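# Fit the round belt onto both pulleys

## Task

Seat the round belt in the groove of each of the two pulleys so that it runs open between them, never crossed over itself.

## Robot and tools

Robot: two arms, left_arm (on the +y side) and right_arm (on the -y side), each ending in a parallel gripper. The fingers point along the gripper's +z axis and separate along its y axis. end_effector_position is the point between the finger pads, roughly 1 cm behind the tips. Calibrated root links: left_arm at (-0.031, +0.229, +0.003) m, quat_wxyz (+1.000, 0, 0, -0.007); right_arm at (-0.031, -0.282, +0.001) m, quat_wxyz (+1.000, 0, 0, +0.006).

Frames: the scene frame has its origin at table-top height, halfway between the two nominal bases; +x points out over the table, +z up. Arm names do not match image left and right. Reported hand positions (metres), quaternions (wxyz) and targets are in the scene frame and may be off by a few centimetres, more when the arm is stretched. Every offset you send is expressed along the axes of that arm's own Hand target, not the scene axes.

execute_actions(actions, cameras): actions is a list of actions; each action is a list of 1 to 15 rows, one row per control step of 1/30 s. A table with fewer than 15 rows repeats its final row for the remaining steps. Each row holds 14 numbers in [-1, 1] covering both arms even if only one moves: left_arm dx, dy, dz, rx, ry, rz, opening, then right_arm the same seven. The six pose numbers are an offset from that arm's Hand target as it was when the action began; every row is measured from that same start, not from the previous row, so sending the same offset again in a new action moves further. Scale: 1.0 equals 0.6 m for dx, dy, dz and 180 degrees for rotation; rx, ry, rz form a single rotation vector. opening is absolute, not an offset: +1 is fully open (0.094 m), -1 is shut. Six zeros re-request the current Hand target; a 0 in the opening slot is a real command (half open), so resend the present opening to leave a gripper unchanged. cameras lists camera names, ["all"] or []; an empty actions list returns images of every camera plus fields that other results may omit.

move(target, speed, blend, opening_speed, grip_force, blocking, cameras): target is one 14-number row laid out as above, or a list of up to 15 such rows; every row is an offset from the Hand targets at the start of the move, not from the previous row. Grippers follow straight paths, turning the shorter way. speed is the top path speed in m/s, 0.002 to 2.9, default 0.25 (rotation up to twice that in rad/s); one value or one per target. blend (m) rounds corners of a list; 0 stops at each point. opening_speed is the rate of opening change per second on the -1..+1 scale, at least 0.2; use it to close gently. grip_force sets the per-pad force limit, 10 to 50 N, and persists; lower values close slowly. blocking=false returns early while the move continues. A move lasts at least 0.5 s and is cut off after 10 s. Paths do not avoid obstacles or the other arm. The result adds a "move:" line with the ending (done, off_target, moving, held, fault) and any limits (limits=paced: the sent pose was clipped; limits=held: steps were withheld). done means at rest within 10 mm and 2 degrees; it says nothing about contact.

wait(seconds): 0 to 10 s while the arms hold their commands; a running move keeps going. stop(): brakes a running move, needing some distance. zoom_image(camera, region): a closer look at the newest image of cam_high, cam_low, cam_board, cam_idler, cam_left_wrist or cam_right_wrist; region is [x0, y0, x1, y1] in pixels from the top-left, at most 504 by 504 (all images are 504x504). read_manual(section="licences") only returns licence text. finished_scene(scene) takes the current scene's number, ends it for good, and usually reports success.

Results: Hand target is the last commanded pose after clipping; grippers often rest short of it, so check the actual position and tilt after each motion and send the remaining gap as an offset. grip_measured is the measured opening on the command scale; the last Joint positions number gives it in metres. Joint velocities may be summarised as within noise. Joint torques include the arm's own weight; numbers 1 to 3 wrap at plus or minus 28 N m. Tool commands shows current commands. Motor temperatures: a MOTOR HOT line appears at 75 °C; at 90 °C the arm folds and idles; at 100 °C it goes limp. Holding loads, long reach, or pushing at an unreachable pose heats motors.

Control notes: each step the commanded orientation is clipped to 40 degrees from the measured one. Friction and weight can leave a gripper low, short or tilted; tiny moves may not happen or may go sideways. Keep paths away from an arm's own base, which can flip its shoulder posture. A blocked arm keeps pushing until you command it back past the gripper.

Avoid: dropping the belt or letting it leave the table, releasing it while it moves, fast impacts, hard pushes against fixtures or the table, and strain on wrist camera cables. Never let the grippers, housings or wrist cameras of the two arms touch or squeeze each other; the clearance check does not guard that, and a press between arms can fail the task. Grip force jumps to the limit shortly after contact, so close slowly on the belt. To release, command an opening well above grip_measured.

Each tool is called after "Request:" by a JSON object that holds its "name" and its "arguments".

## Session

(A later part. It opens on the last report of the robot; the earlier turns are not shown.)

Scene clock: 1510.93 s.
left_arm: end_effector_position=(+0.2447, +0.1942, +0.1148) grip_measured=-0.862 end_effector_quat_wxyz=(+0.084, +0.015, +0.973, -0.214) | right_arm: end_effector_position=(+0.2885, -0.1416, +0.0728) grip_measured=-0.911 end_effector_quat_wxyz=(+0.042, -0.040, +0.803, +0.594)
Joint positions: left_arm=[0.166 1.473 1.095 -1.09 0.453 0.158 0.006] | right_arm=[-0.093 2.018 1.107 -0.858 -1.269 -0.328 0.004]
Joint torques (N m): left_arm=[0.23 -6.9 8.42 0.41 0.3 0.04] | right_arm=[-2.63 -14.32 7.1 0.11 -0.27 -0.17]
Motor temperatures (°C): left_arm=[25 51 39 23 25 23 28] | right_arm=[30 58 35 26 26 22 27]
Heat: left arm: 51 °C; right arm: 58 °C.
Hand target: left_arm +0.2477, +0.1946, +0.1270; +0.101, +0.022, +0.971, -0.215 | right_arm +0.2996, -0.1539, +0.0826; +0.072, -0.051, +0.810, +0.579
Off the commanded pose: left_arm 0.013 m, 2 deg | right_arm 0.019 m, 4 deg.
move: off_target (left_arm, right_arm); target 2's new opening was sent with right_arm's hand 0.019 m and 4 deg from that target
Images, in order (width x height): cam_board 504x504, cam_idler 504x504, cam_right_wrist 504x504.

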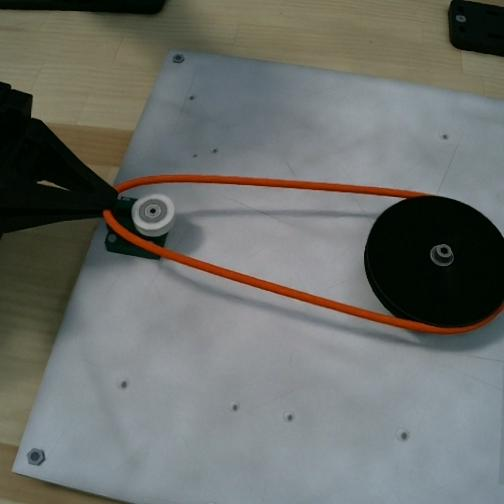

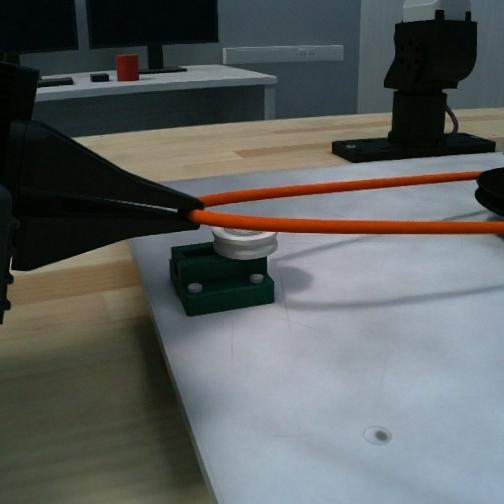

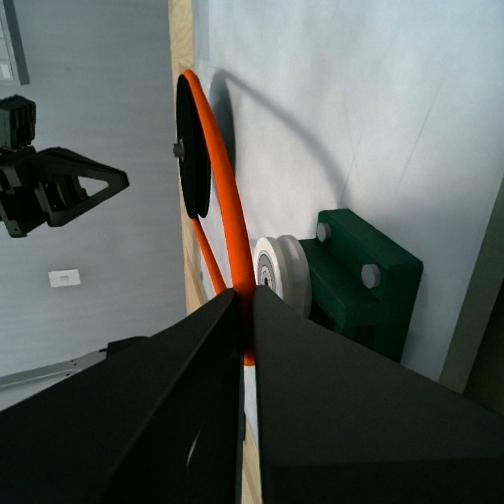

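Request:
{"name": "move", "arguments": {"target": [0,0,0,0,0,0,-0.86,0.026,-0.052,0.005,0,0,0,-0.97], "speed": 0.05, "cameras": ["cam_right_wrist","cam_board","cam_idler"]}}

Request:
{"name": "zoom_image", "arguments": {"camera": "cam_board", "region": [70, 120, 230, 280]}}

Request:
{"name": "zoom_image", "arguments": {"camera": "cam_idler", "region": [120, 120, 320, 320]}}

Scene clock: 1521.73 s.
left_arm: end_effector_position=(+0.2447, +0.1942, +0.1148) grip_measured=-0.862 end_effector_quat_wxyz=(+0.084, +0.015, +0.973, -0.214) | right_arm: end_effector_position=(+0.2832, -0.1449, +0.0578) grip_measured=-0.911 end_effector_quat_wxyz=(+0.053, -0.056, +0.801, +0.594)
Joint positions: left_arm=[0.166 1.473 1.095 -1.09 0.453 0.158 0.006] | right_arm=[-0.105 2.054 1.082 -0.842 -1.268 -0.413 0.004]
Joint torques (N m): left_arm=[0.28 -6.9 8.44 0.42 0.28 0.08] | right_arm=[-3.75 -10.73 3.99 0.32 -0.23 -0.17]
Motor temperatures (°C): left_arm=[25 51 40 23 25 23 28] | right_arm=[29 59 35 26 26 22 27]
Heat: left arm: 51 °C; right arm: 59 °C.
Hand target: left_arm +0.2477, +0.1946, +0.1270; +0.101, +0.022, +0.971, -0.215 | right_arm +0.2896, -0.1611, +0.0497; +0.072, -0.051, +0.810, +0.579
Off the commanded pose: left_arm 0.013 m, 2 deg | right_arm 0.019 m, 3 deg.
move: off_target (left_arm, right_arm)
Images, in order (width x height): cam_board 504x504, cam_idler 504x504, cam_right_wrist 504x504.

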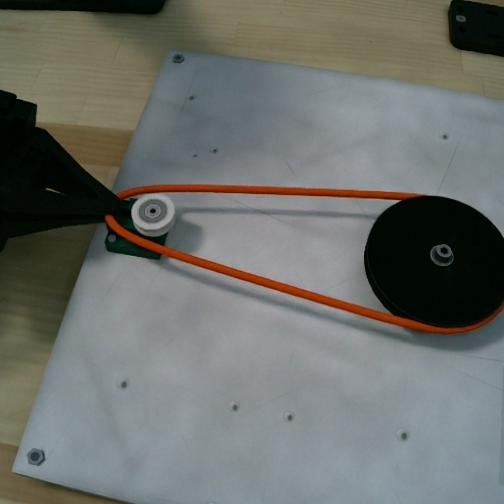

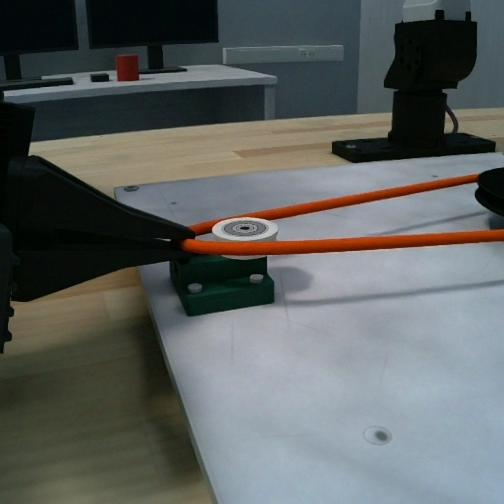

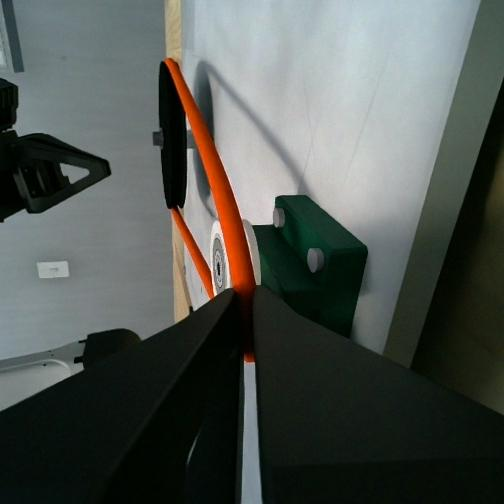

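Scaled by 3.150 from the camera's 504x504 image, which has a finer 720x720 frame.

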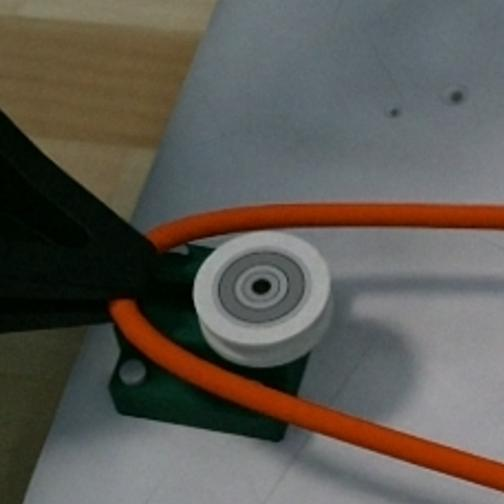

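Scaled by 2.520 from the camera's 504x504 image, which has a finer 720x720 frame.

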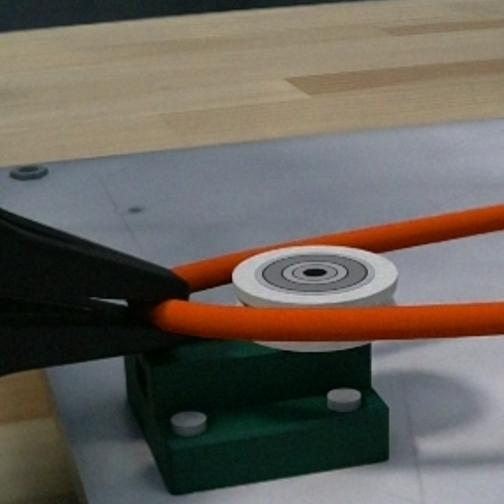

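Request:
{"name": "move", "arguments": {"target": [[0,0,0,0,0,0,-0.86,0.005,0.003,0.018,0,0,0,-0.97],[0,0,0,0,0,0,-0.86,0.005,0.003,0.018,0,0,0,-0.72]], "speed": 0.05, "opening_speed": 0.4, "cameras": ["cam_right_wrist","cam_board","cam_idler"]}}

Request:
{"name": "zoom_image", "arguments": {"camera": "cam_board", "region": [70, 120, 230, 280]}}

Request:
{"name": "zoom_image", "arguments": {"camera": "cam_idler", "region": [120, 120, 320, 320]}}

Scene clock: 1533.73 s.
left_arm: end_effector_position=(+0.2447, +0.1942, +0.1148) grip_measured=-0.862 end_effector_quat_wxyz=(+0.084, +0.015, +0.973, -0.214) | right_arm: end_effector_position=(+0.2858, -0.1436, +0.0595) grip_measured=-0.723 end_effector_quat_wxyz=(+0.059, -0.038, +0.787, +0.613)
Joint positions: left_arm=[0.166 1.473 1.095 -1.09 0.453 0.158 0.006] | right_arm=[-0.108 2.053 1.048 -0.76 -1.323 -0.344 0.013]
Joint torques (N m): left_arm=[0.27 -6.94 8.42 0.41 0.3 0.04] | right_arm=[-0.85 -12.16 3.51 0.44 0.23 -0.1]
Motor temperatures (°C): left_arm=[25 51 40 23 25 23 28] | right_arm=[28 59 34 26 26 22 27]
Heat: left arm: 51 °C; right arm: 59 °C.
Hand target: left_arm +0.2477, +0.1946, +0.1270; +0.101, +0.022, +0.971, -0.215 | right_arm +0.2870, -0.1503, +0.0475; +0.072, -0.051, +0.810, +0.579
Off the commanded pose: left_arm 0.013 m, 2 deg | right_arm 0.014 m, 5 deg.
move: off_target (left_arm, right_arm); target 2's new opening was sent with right_arm's hand 0.012 m and 4 deg from that target
Images, in order (width x height): cam_board 504x504, cam_idler 504x504, cam_right_wrist 504x504.

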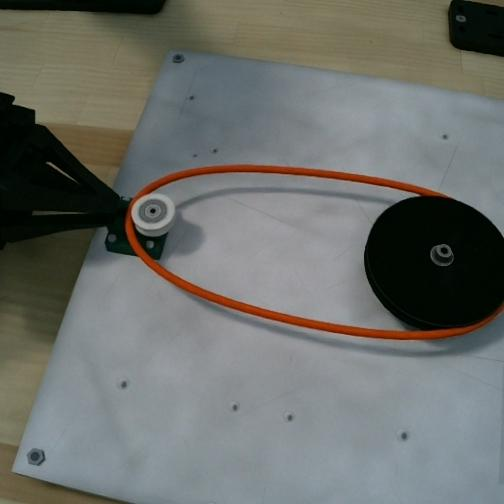

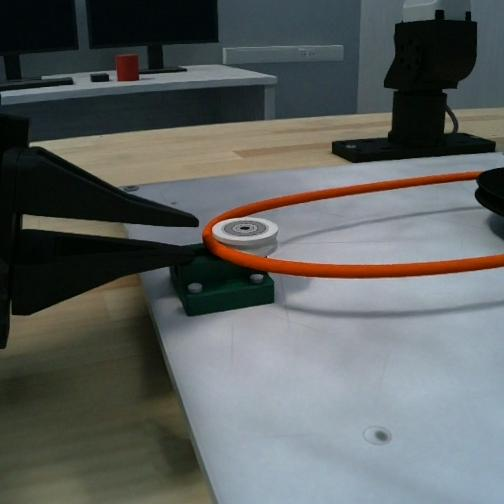

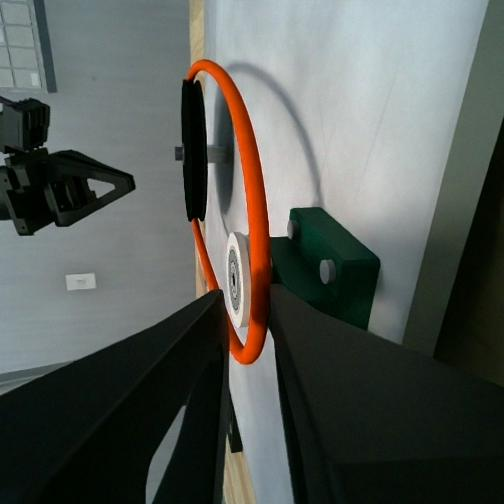

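Scaled by 3.150 from the camera's 504x504 image, which has a finer 720x720 frame.

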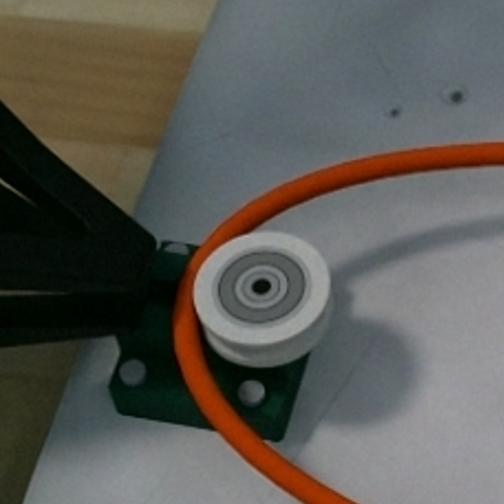

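Scaled by 2.520 from the camera's 504x504 image, which has a finer 720x720 frame.

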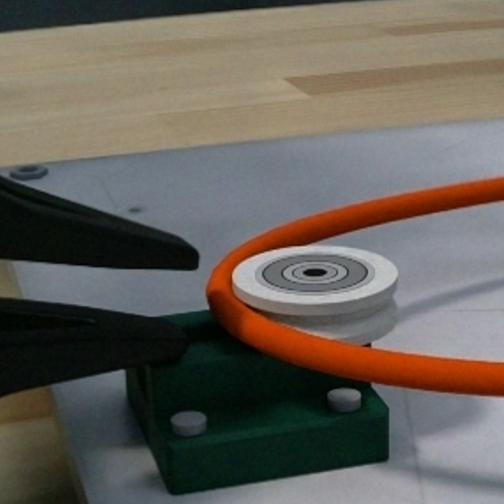

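Request:
{"name": "wait", "arguments": {"seconds": 0.1, "cameras": ["all"]}}

Request:
{"name": "zoom_image", "arguments": {"camera": "cam_board", "region": [344, 160, 504, 360]}}

Request:
{"name": "zoom_image", "arguments": {"camera": "cam_idler", "region": [120, 120, 320, 320]}}

Request:
{"name": "zoom_image", "arguments": {"camera": "cam_low", "region": [320, 240, 480, 360]}}

Scene clock: 1565.40 s.
left_arm: end_effector_position=(+0.2447, +0.1942, +0.1148) grip_measured=-0.862 end_effector_quat_wxyz=(+0.084, +0.015, +0.973, -0.214) | right_arm: end_effector_position=(+0.2858, -0.1436, +0.0595) grip_measured=-0.723 end_effector_quat_wxyz=(+0.059, -0.038, +0.787, +0.613)
Joint positions: left_arm=[0.166 1.473 1.095 -1.09 0.453 0.158 0.006] | right_arm=[-0.108 2.053 1.048 -0.76 -1.323 -0.344 0.013]
Joint torques (N m): left_arm=[0.21 -6.89 8.46 0.4 0.28 0.06] | right_arm=[-0.76 -12.37 3.55 0.47 0.21 -0.11]
Motor temperatures (°C): left_arm=[25 51 41 23 25 23 27] | right_arm=[26 61 33 26 26 22 26]
Heat: left arm: 51 °C; right arm: 61 °C.
Hand target: left_arm +0.2477, +0.1946, +0.1270; +0.101, +0.022, +0.971, -0.215 | right_arm +0.2870, -0.1503, +0.0475; +0.072, -0.051, +0.810, +0.579
Tool commands: left_gripper/opening=-0.86 right_gripper/opening=-0.72
Off the commanded pose: left_arm 0.013 m, 2 deg | right_arm 0.014 m, 5 deg.
wait: 0.10 s; at rest from the start

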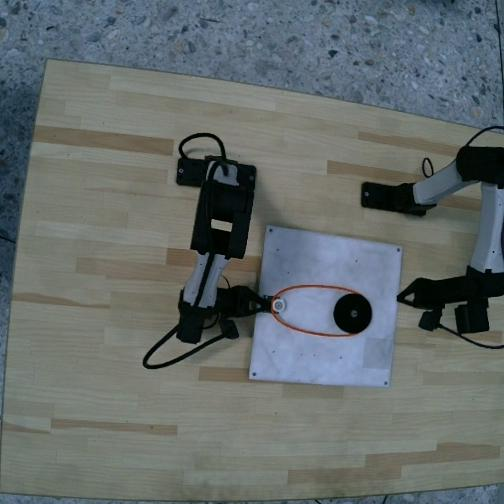

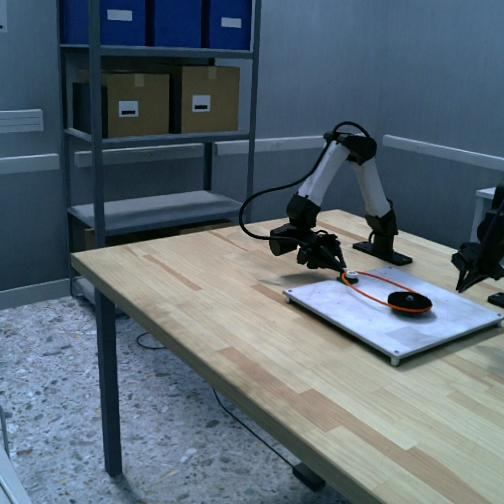

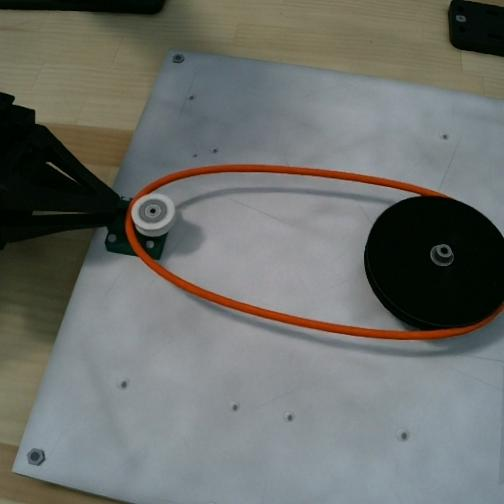

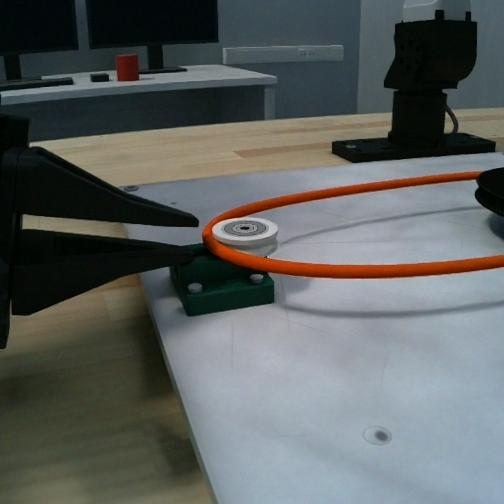

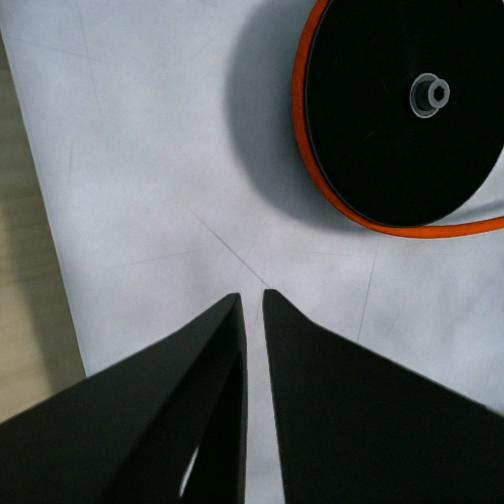

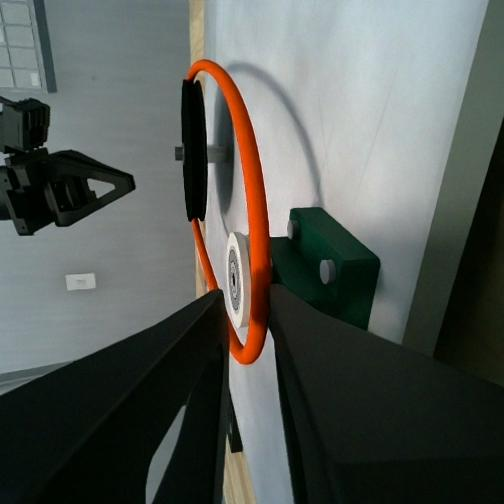

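Scaled by 2.520 from the camera's 504x504 image, which has a finer 720x720 frame.

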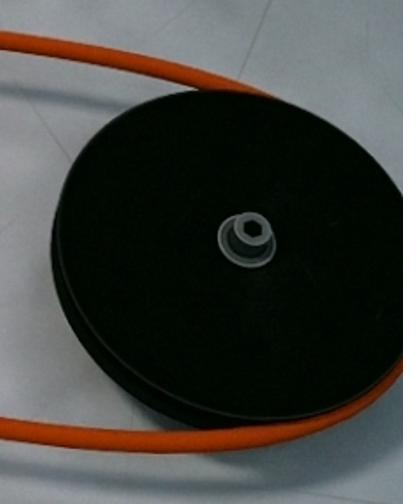

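Scaled by 2.520 from the camera's 504x504 image, which has a finer 720x720 frame.

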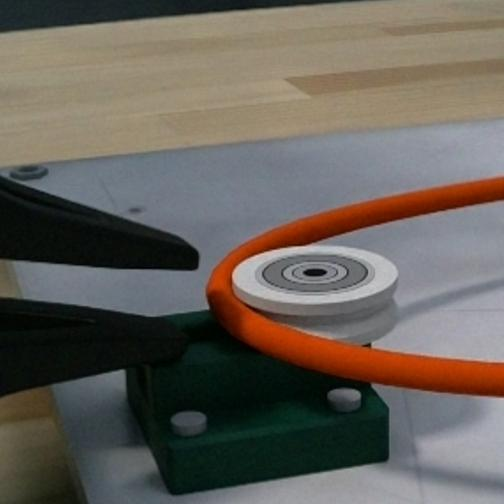

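Scaled by 3.150 from the camera's 504x504 image, which has a finer 720x720 frame.

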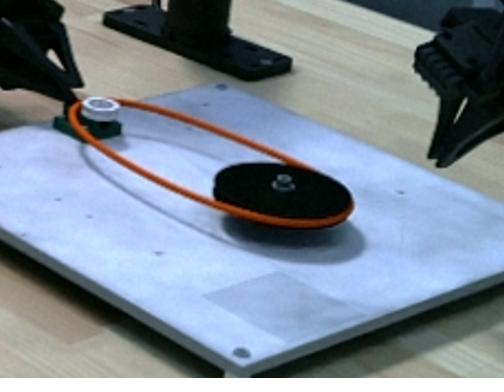

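Request:
{"name": "zoom_image", "arguments": {"camera": "cam_right_wrist", "region": [150, 40, 300, 240]}}

Request:
{"name": "zoom_image", "arguments": {"camera": "cam_right_wrist", "region": [200, 210, 320, 380]}}

Request:
{"name": "zoom_image", "arguments": {"camera": "cam_low", "region": [370, 275, 450, 330]}}

Request:
{"name": "zoom_image", "arguments": {"camera": "cam_left_wrist", "region": [260, 0, 504, 260]}}

Scaled by 2.520 from the camera's 504x504 image, which has a finer 720x720 frame.

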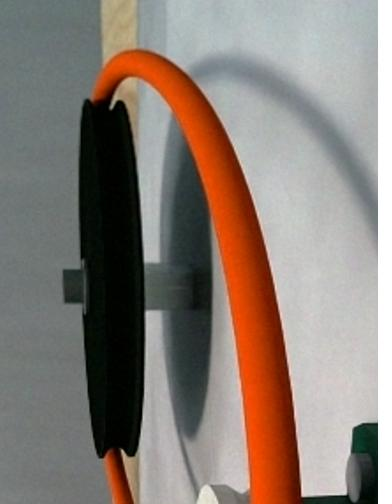

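Scaled by 2.965 from the camera's 504x504 image, which has a finer 720x720 frame.

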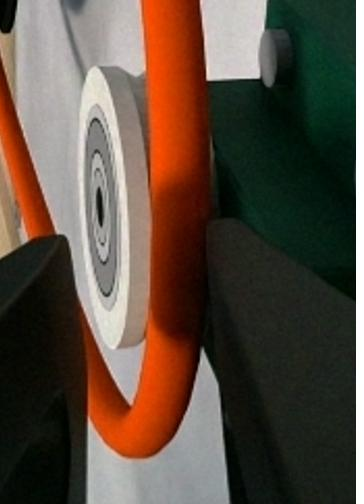

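Scaled by 6.300 from the camera's 504x504 image, which has a finer 720x720 frame.

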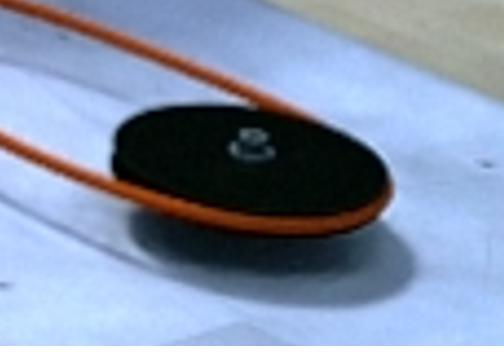

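Scaled by 1.938 from the camera's 504x504 image, which has a finer 720x720 frame.

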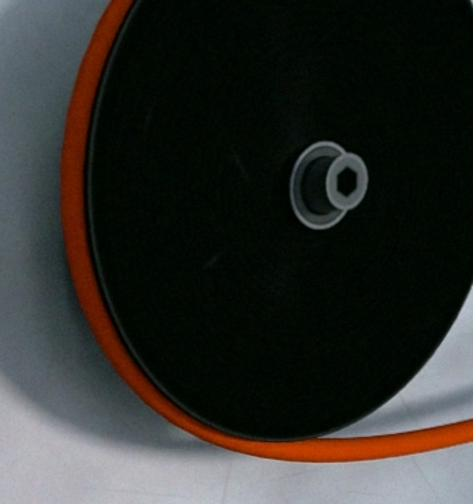

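Request:
{"name": "move", "arguments": {"target": [0,0,0,0,0,0,-0.86,0,0,-0.12,0,0,0,-0.72], "speed": 0.06, "cameras": ["cam_idler","cam_board","cam_low","cam_right_wrist"]}}

Request:
{"name": "zoom_image", "arguments": {"camera": "cam_idler", "region": [150, 150, 310, 310]}}

Request:
{"name": "zoom_image", "arguments": {"camera": "cam_right_wrist", "region": [150, 150, 350, 350]}}

Request:
{"name": "zoom_image", "arguments": {"camera": "cam_board", "region": [90, 160, 210, 280]}}

Scene clock: 1602.67 s.
left_arm: end_effector_position=(+0.2447, +0.1942, +0.1148) grip_measured=-0.862 end_effector_quat_wxyz=(+0.084, +0.015, +0.973, -0.214) | right_arm: end_effector_position=(+0.2793, -0.2158, +0.0700) grip_measured=-0.722 end_effector_quat_wxyz=(+0.069, -0.045, +0.809, +0.582)
Joint positions: left_arm=[0.166 1.473 1.095 -1.09 0.453 0.158 0.006] | right_arm=[-0.328 2.135 1.236 -1.323 -1.165 -0.868 0.013]
Joint torques (N m): left_arm=[0.27 -6.9 8.47 0.42 0.28 0.05] | right_arm=[-0.13 -10.88 6.01 -0.63 -0.41 -0.22]
Motor temperatures (°C): left_arm=[25 51 42 23 25 23 27] | right_arm=[25 61 33 26 26 22 25]
Heat: left arm: 51 °C; right arm: 61 °C.
Hand target: left_arm +0.2477, +0.1946, +0.1270; +0.101, +0.022, +0.971, -0.215 | right_arm +0.2827, -0.2184, +0.0704; +0.072, -0.051, +0.810, +0.579
Off the commanded pose: left_arm 0.013 m, 2 deg | right_arm 0.004 m, 1 deg.
move: off_target (left_arm)
Images, in order (width x height): cam_low 504x504, cam_board 504x504, cam_idler 504x504, cam_right_wrist 504x504.

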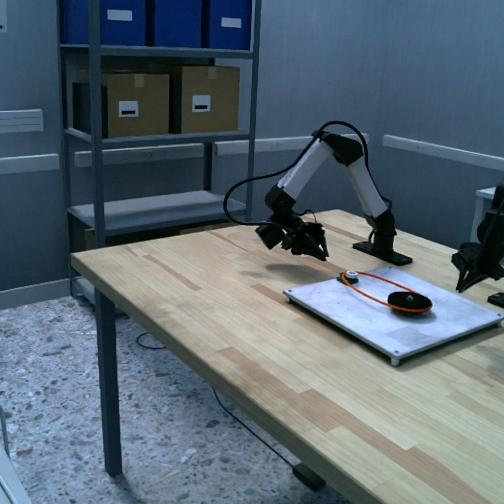

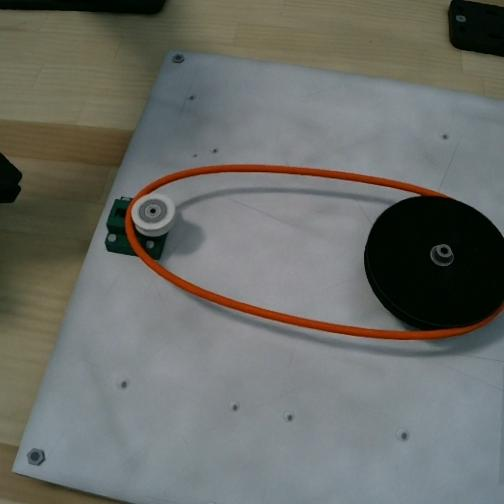

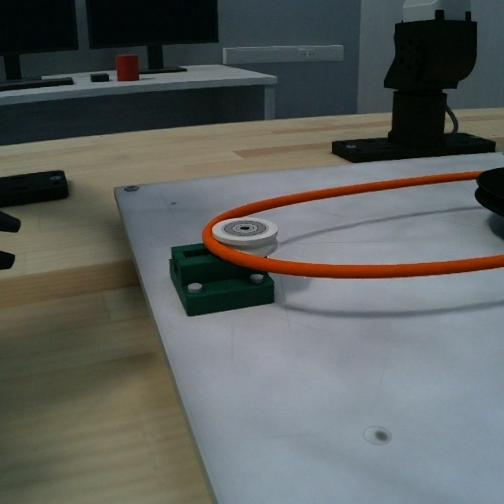

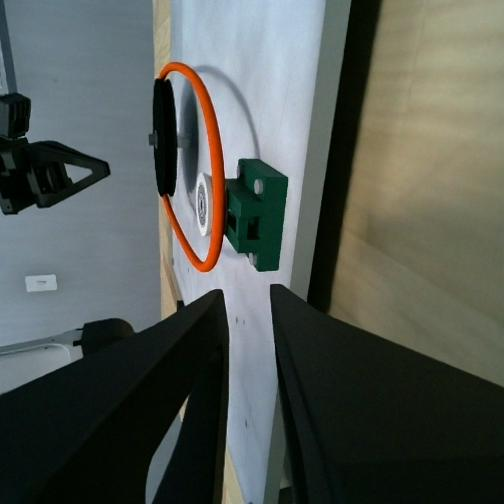

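Scaled by 3.150 from the camera's 504x504 image, which has a finer 720x720 frame.

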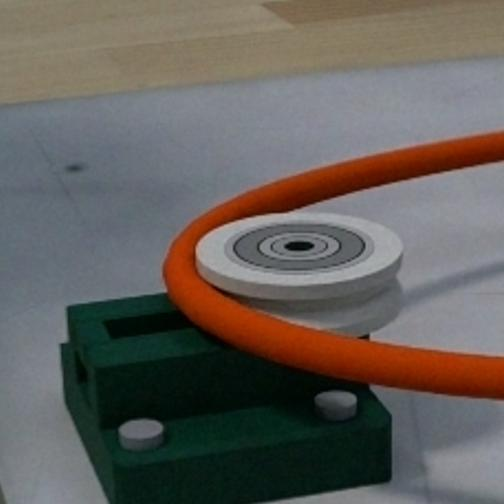

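Scaled by 2.520 from the camera's 504x504 image, which has a finer 720x720 frame.

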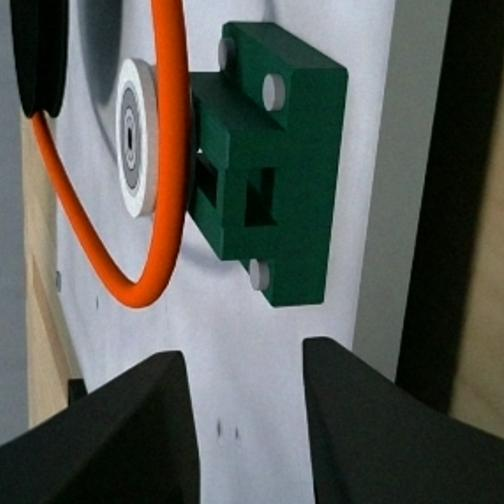

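Scaled by 4.200 from the camera's 504x504 image, which has a finer 720x720 frame.

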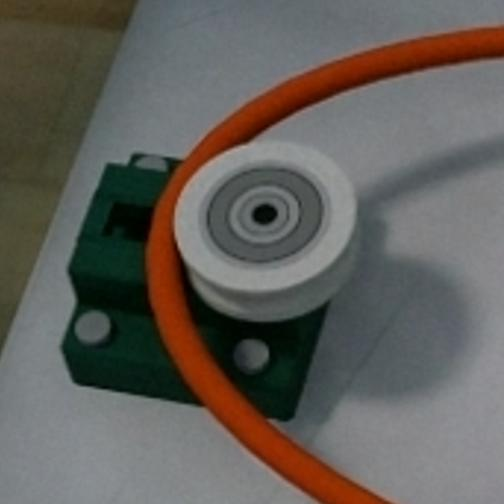

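Request:
{"name": "move", "arguments": {"target": [[0,0,0,0,0,0,-0.86,-0.116,0.092,0.071,0.1166,0.028,0.049,-0.9],[0,0,0,0,0,0,-0.86,-0.110,0.102,0.201,0.1166,0.028,0.049,-0.95]], "speed": 0.12, "cameras": ["cam_board","cam_right_wrist","cam_idler"]}}

Scene clock: 1657.90 s.
left_arm: end_effector_position=(+0.2447, +0.1942, +0.1148) grip_measured=-0.862 end_effector_quat_wxyz=(+0.084, +0.015, +0.973, -0.214) | right_arm: end_effector_position=(+0.3427, -0.0843, +0.0885) grip_measured=-0.948 end_effector_quat_wxyz=(-0.021, +0.008, +0.905, +0.424)
Joint positions: left_arm=[0.166 1.473 1.095 -1.09 0.453 0.158 0.006] | right_arm=[0.157 2.019 1.457 -0.86 -0.867 0.255 0.002]
Joint torques (N m): left_arm=[0.28 -6.87 8.51 0.41 0.29 0.03] | right_arm=[0.31 -16.91 5.27 0.8 -0.35 -0.04]
Motor temperatures (°C): left_arm=[25 50 42 23 25 23 27] | right_arm=[25 57 34 26 26 22 25]
Heat: left arm: 50 °C; right arm: 57 °C.
Hand target: left_arm +0.2477, +0.1946, +0.1270; +0.101, +0.022, +0.971, -0.215 | right_arm +0.3445, -0.0845, +0.1007; +0.000, +0.000, +0.906, +0.423
Off the commanded pose: left_arm 0.013 m, 2 deg | right_arm 0.012 m, 3 deg.
move: off_target (left_arm, right_arm); target 2's new opening was sent with right_arm's hand 0.012 m and 3 deg from that target
Images, in order (width x height): cam_board 504x504, cam_idler 504x504, cam_right_wrist 504x504.

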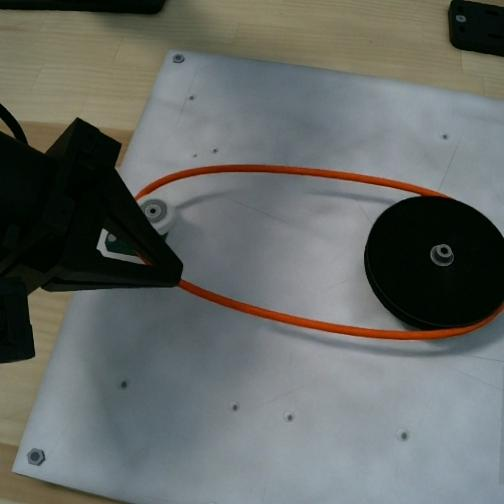

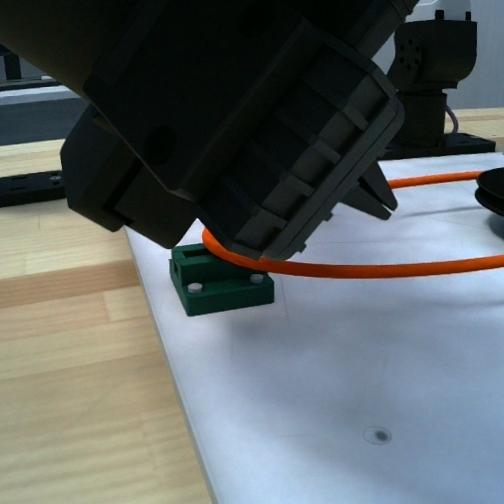

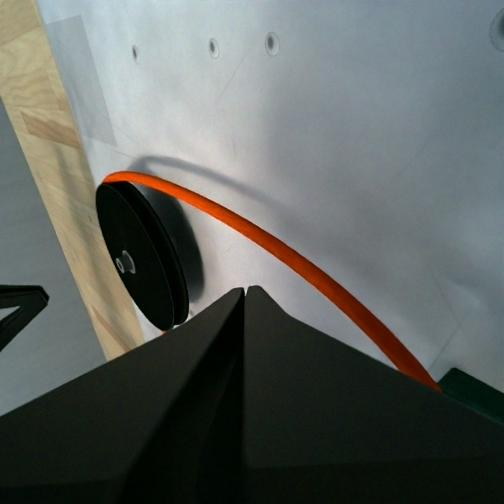

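Request:
{"name": "move", "arguments": {"target": [[0,0,0,0,0,0,-0.86,-0.042,0,0,0,0,0,-0.95],[0,0,0,0,0,0,-0.86,-0.042,-0.064,0.054,0,0,0,-0.95]], "speed": 0.08, "cameras": ["cam_board","cam_right_wrist","cam_idler"]}}

Scene clock: 1666.53 s.
left_arm: end_effector_position=(+0.2447, +0.1942, +0.1148) grip_measured=-0.862 end_effector_quat_wxyz=(+0.084, +0.015, +0.973, -0.214) | right_arm: end_effector_position=(+0.3673, -0.0815, +0.0545) grip_measured=-0.948 end_effector_quat_wxyz=(-0.006, +0.002, +0.905, +0.426)
Joint positions: left_arm=[0.166 1.473 1.095 -1.09 0.453 0.158 0.006] | right_arm=[0.154 2.133 1.485 -0.742 -0.866 0.253 0.002]
Joint torques (N m): left_arm=[0.27 -6.91 8.49 0.4 0.29 0.06] | right_arm=[-0.32 -13.48 5.31 0.86 -0.37 -0.13]
Motor temperatures (°C): left_arm=[25 50 43 23 25 23 26] | right_arm=[25 61 34 26 26 22 25]
Heat: left arm: 50 °C; right arm: 61 °C.
Hand target: left_arm +0.2477, +0.1946, +0.1270; +0.101, +0.022, +0.971, -0.215 | right_arm +0.3698, -0.0844, +0.0505; +0.001, +0.000, +0.906, +0.423
Off the commanded pose: left_arm 0.013 m, 2 deg | right_arm 0.005 m, 1 deg.
move: off_target (left_arm)
Images, in order (width x height): cam_board 504x504, cam_idler 504x504, cam_right_wrist 504x504.

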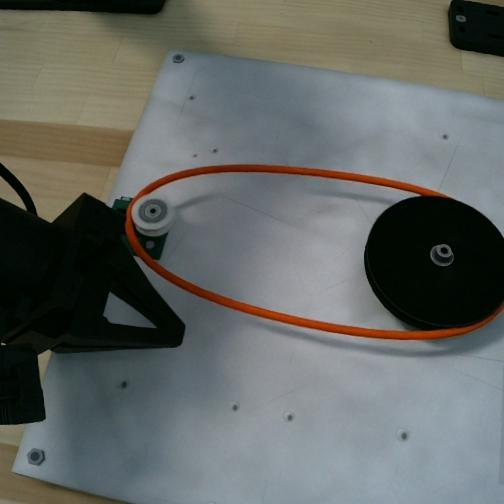

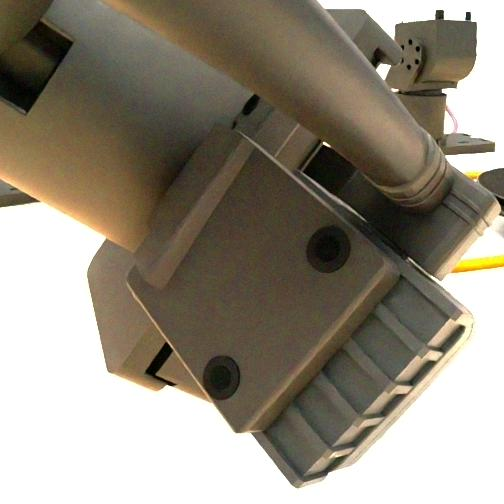

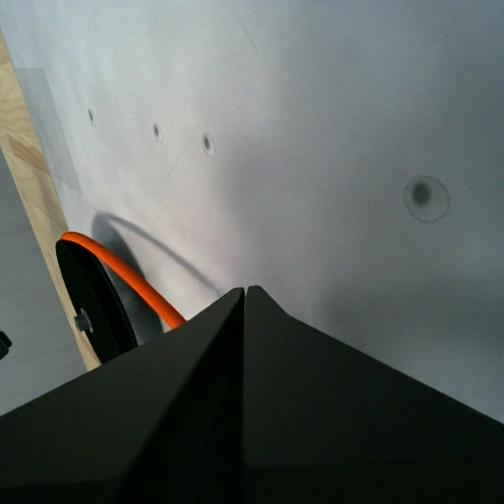

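Request:
{"name": "move", "arguments": {"target": [0,0,0,0,0,0,-0.86,0.083,0,0,0,0,0,-0.95], "speed": 0.05, "cameras": ["cam_board","cam_right_wrist","cam_idler"]}}

Scene clock: 1676.47 s.
left_arm: end_effector_position=(+0.2447, +0.1942, +0.1148) grip_measured=-0.862 end_effector_quat_wxyz=(+0.084, +0.015, +0.973, -0.214) | right_arm: end_effector_position=(+0.3256, -0.0890, +0.0407) grip_measured=-0.949 end_effector_quat_wxyz=(-0.003, +0.008, +0.907, +0.422)
Joint positions: left_arm=[0.166 1.473 1.095 -1.09 0.453 0.158 0.006] | right_arm=[0.156 2.002 1.224 -0.596 -0.854 0.274 0.002]
Joint torques (N m): left_arm=[0.34 -6.93 8.49 0.42 0.29 0.06] | right_arm=[1.33 -15.91 4.38 0.68 -0.47 -0.05]
Motor temperatures (°C): left_arm=[25 50 43 23 25 23 26] | right_arm=[25 63 34 26 26 22 25]
Heat: left arm: 50 °C; right arm: 63 °C.
Hand target: left_arm +0.2477, +0.1946, +0.1270; +0.101, +0.022, +0.971, -0.215 | right_arm +0.3199, -0.0844, +0.0504; +0.000, +0.000, +0.906, +0.423
Off the commanded pose: left_arm 0.013 m, 2 deg | right_arm 0.012 m, 1 deg.
move: off_target (left_arm, right_arm)
Images, in order (width x height): cam_board 504x504, cam_idler 504x504, cam_right_wrist 504x504.

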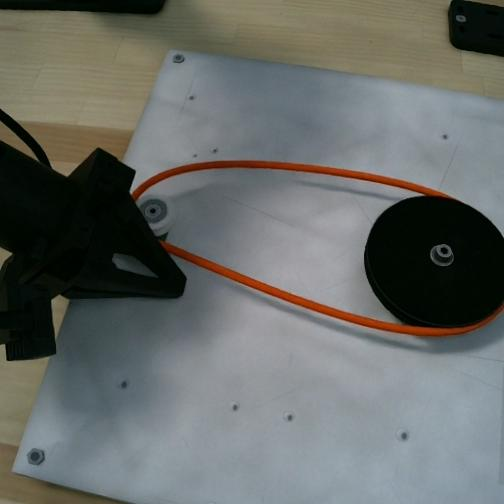

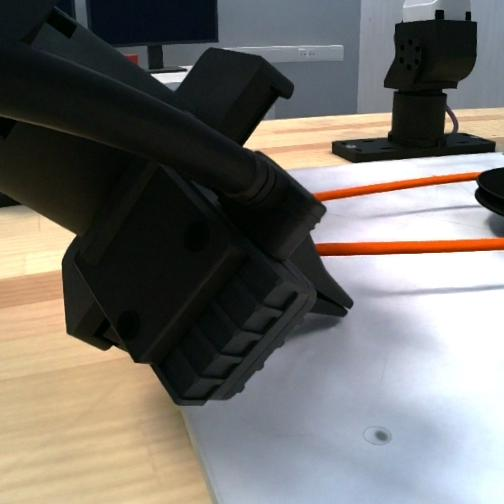

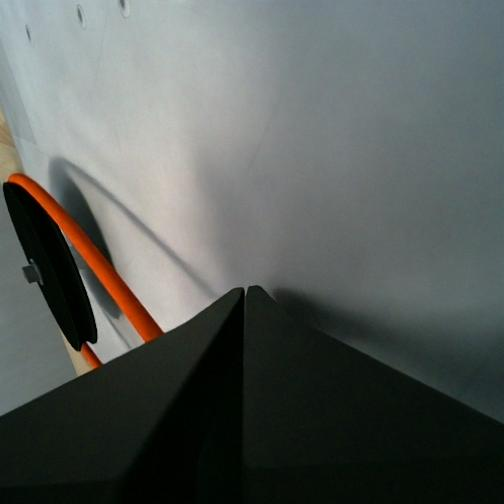

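Request:
{"name": "move", "arguments": {"target": [[0,0,0,0,0,0,-0.86,0.02,0.013,0,0,0,0,-0.95],[0,0,0,0,0,0,-0.86,-0.09,0.013,0,0,0,0,-0.95],[0,0,0,0,0,0,-0.86,-0.1,0.013,-0.13,0,0,0,-0.95],[0,0,0,0,0,0,-0.86,-0.1,0.07,-0.16,0,0,0,-0.95]], "speed": 0.06, "cameras": ["cam_board","cam_right_wrist","cam_idler"]}}

Request:
{"name": "zoom_image", "arguments": {"camera": "cam_idler", "region": [150, 150, 310, 310]}}

Request:
{"name": "zoom_image", "arguments": {"camera": "cam_board", "region": [90, 160, 210, 280]}}

Scene clock: 1691.80 s.
left_arm: end_effector_position=(+0.2447, +0.1942, +0.1148) grip_measured=-0.862 end_effector_quat_wxyz=(+0.084, +0.015, +0.973, -0.214) | right_arm: end_effector_position=(+0.3769, -0.1349, +0.1257) grip_measured=-0.949 end_effector_quat_wxyz=(-0.017, +0.010, +0.908, +0.418)
Joint positions: left_arm=[0.166 1.473 1.095 -1.09 0.453 0.158 0.006] | right_arm=[0.026 2.132 1.79 -1.22 -0.863 0.062 0.002]
Joint velocities: left_arm=[-0.012 -0.046 0.022 -0.051 0.022 0.037 0] | right_arm=[within noise]
Joint torques (N m): left_arm=[0.34 -6.87 8.5 0.41 0.31 0.09] | right_arm=[0.5 -16.7 8.81 0.37 -0.53 -0.03]
Motor temperatures (°C): left_arm=[25 50 43 23 25 23 26] | right_arm=[25 67 34 26 26 22 25]
Heat: left arm: 50 °C; right arm: 67 °C.
Hand target: left_arm +0.2477, +0.1946, +0.1270; +0.101, +0.022, +0.971, -0.215 | right_arm +0.3799, -0.1311, +0.1442; +0.000, +0.000, +0.906, +0.423
Off the commanded pose: left_arm 0.013 m, 2 deg | right_arm 0.019 m, 2 deg.
move: off_target (left_arm, right_arm)
Images, in order (width x height): cam_board 504x504, cam_idler 504x504, cam_right_wrist 504x504.

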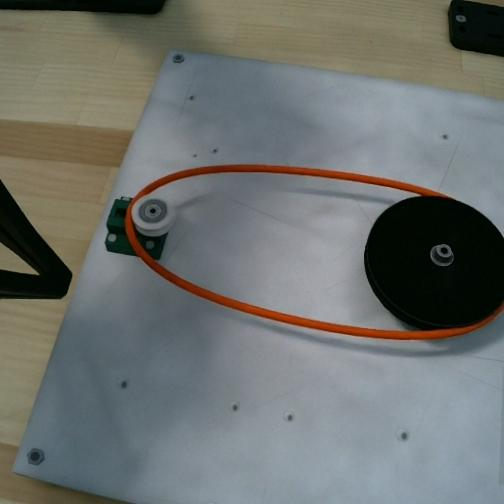

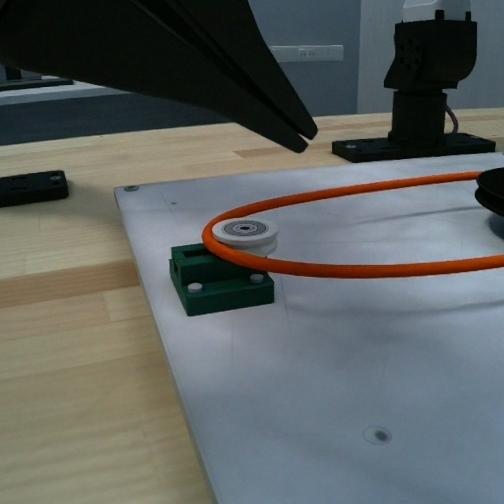

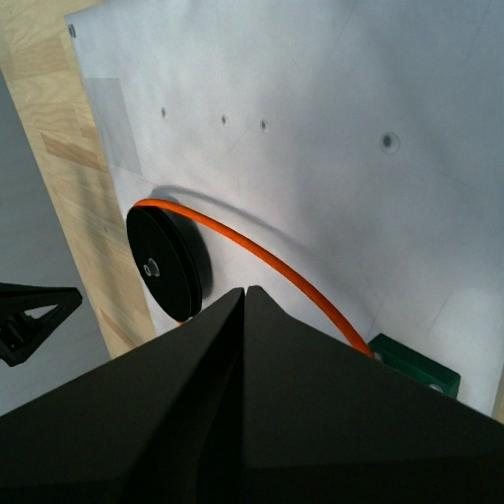

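Scaled by 3.150 from the camera's 504x504 image, which has a finer 720x720 frame.

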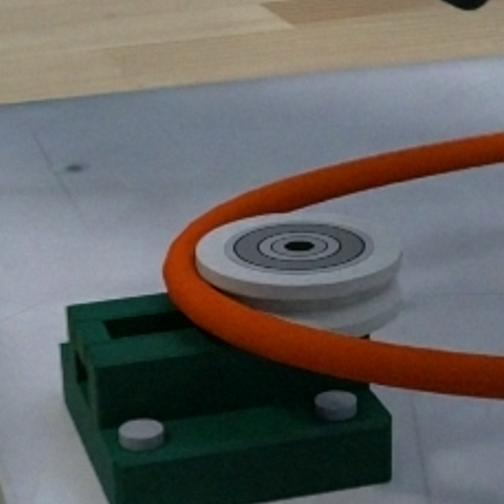

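Scaled by 4.200 from the camera's 504x504 image, which has a finer 720x720 frame.

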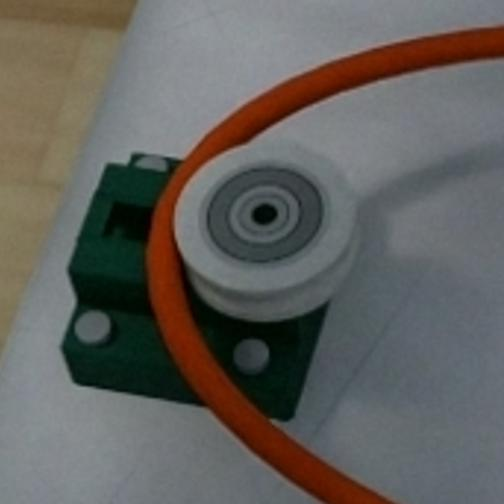

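Request:
{"name": "zoom_image", "arguments": {"camera": "cam_board", "region": [120, 180, 180, 240]}}

Request:
{"name": "zoom_image", "arguments": {"camera": "cam_idler", "region": [195, 195, 285, 285]}}

Scaled by 8.400 from the camera's 504x504 image, which has a finer 720x720 frame.

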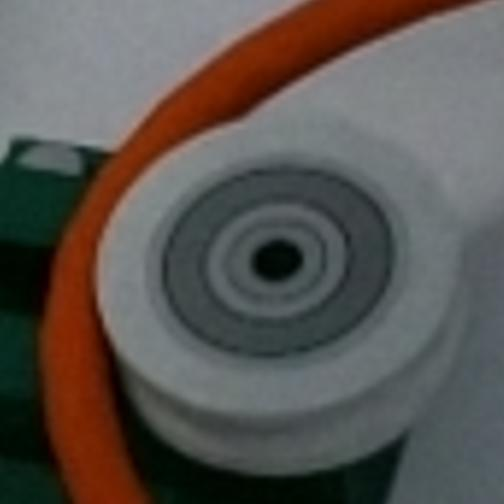

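Scaled by 5.600 from the camera's 504x504 image, which has a finer 720x720 frame.

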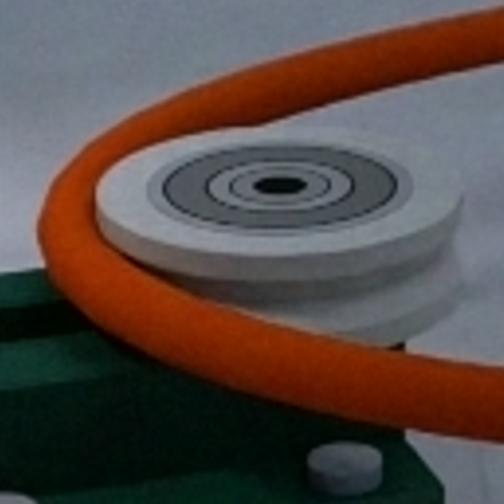

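Request:
{"name": "move", "arguments": {"target": [[-0.2,-0.022,0.051,0.139,0.053,-0.04,-0.95,0,0,0,0,0,0,-0.95],[-0.19,-0.1,0.141,0.139,0.053,-0.04,-0.95,0.013,-0.002,0.112,0,0,0,-0.95],[-0.174,-0.069,0.208,0.139,0.053,-0.04,-0.95,0.013,-0.059,0.16,0,0,0,-0.95]], "speed": 0.1, "blend": [0.02,0.02,0], "cameras": ["cam_board","cam_left_wrist","cam_right_wrist","cam_low"]}}

Scene clock: 1742.43 s.
left_arm: end_effector_position=(+0.3679, +0.1076, +0.0598) grip_measured=-0.948 end_effector_quat_wxyz=(+0.000, +0.001, +0.908, -0.419) | right_arm: end_effector_position=(+0.3726, -0.0818, +0.0607) grip_measured=-0.949 end_effector_quat_wxyz=(+0.000, +0.001, +0.905, +0.426)
Joint positions: left_arm=[0.042 2.156 1.554 -1.001 0.864 0.044 0.002] | right_arm=[0.152 2.132 1.509 -0.753 -0.863 0.255 0.002]
Joint torques (N m): left_arm=[-0.68 -8.54 5.49 0.48 0.49 -0.15] | right_arm=[0.83 -13.49 5.18 0.9 -0.41 -0.07]
Motor temperatures (°C): left_arm=[25 50 43 23 25 23 26] | right_arm=[25 79 38 26 26 22 24]
Heat: left arm: 50 °C; right arm: 79 °C. Fold the right arm in close to its base, or ease its load, before you think long.
Hand target: left_arm +0.3696, +0.1044, +0.0548; +0.000, +0.001, +0.906, -0.423 | right_arm +0.3722, -0.0801, +0.0555; +0.001, +0.000, +0.906, +0.423
Off the commanded pose: left_arm 0.006 m, 1 deg | right_arm 0.005 m, 0 deg.
MOTOR HOT: joint 2 (shoulder) of the right arm reports 79 °C; the controller's stop level is 90 °C. To cool a motor, set the load down, stop pushing, or move to a pose that needs little force.
move: done
Images, in order (width x height): cam_low 504x504, cam_board 504x504, cam_left_wrist 504x504, cam_right_wrist 504x504.

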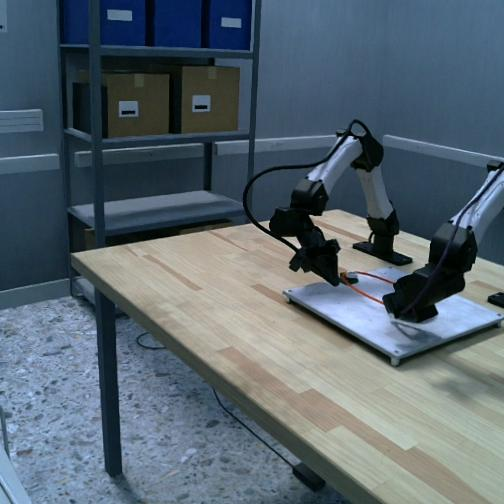

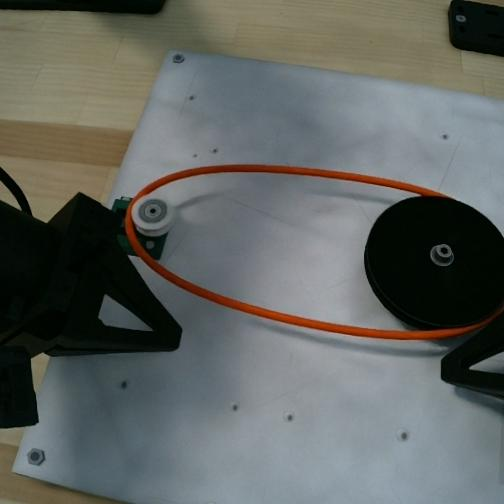

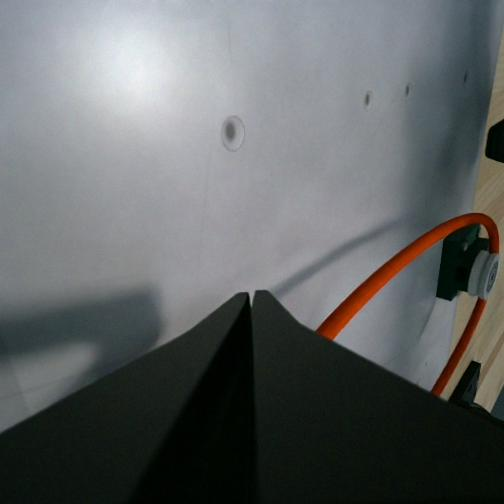

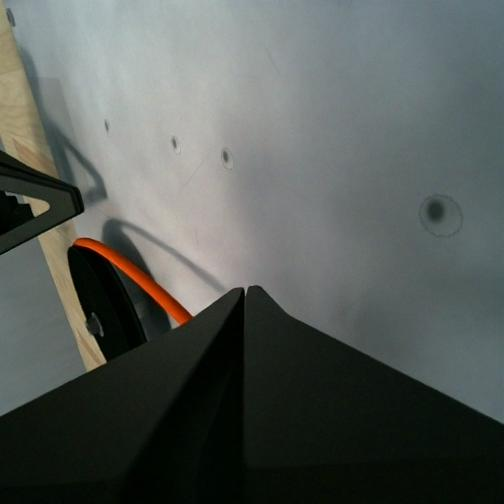

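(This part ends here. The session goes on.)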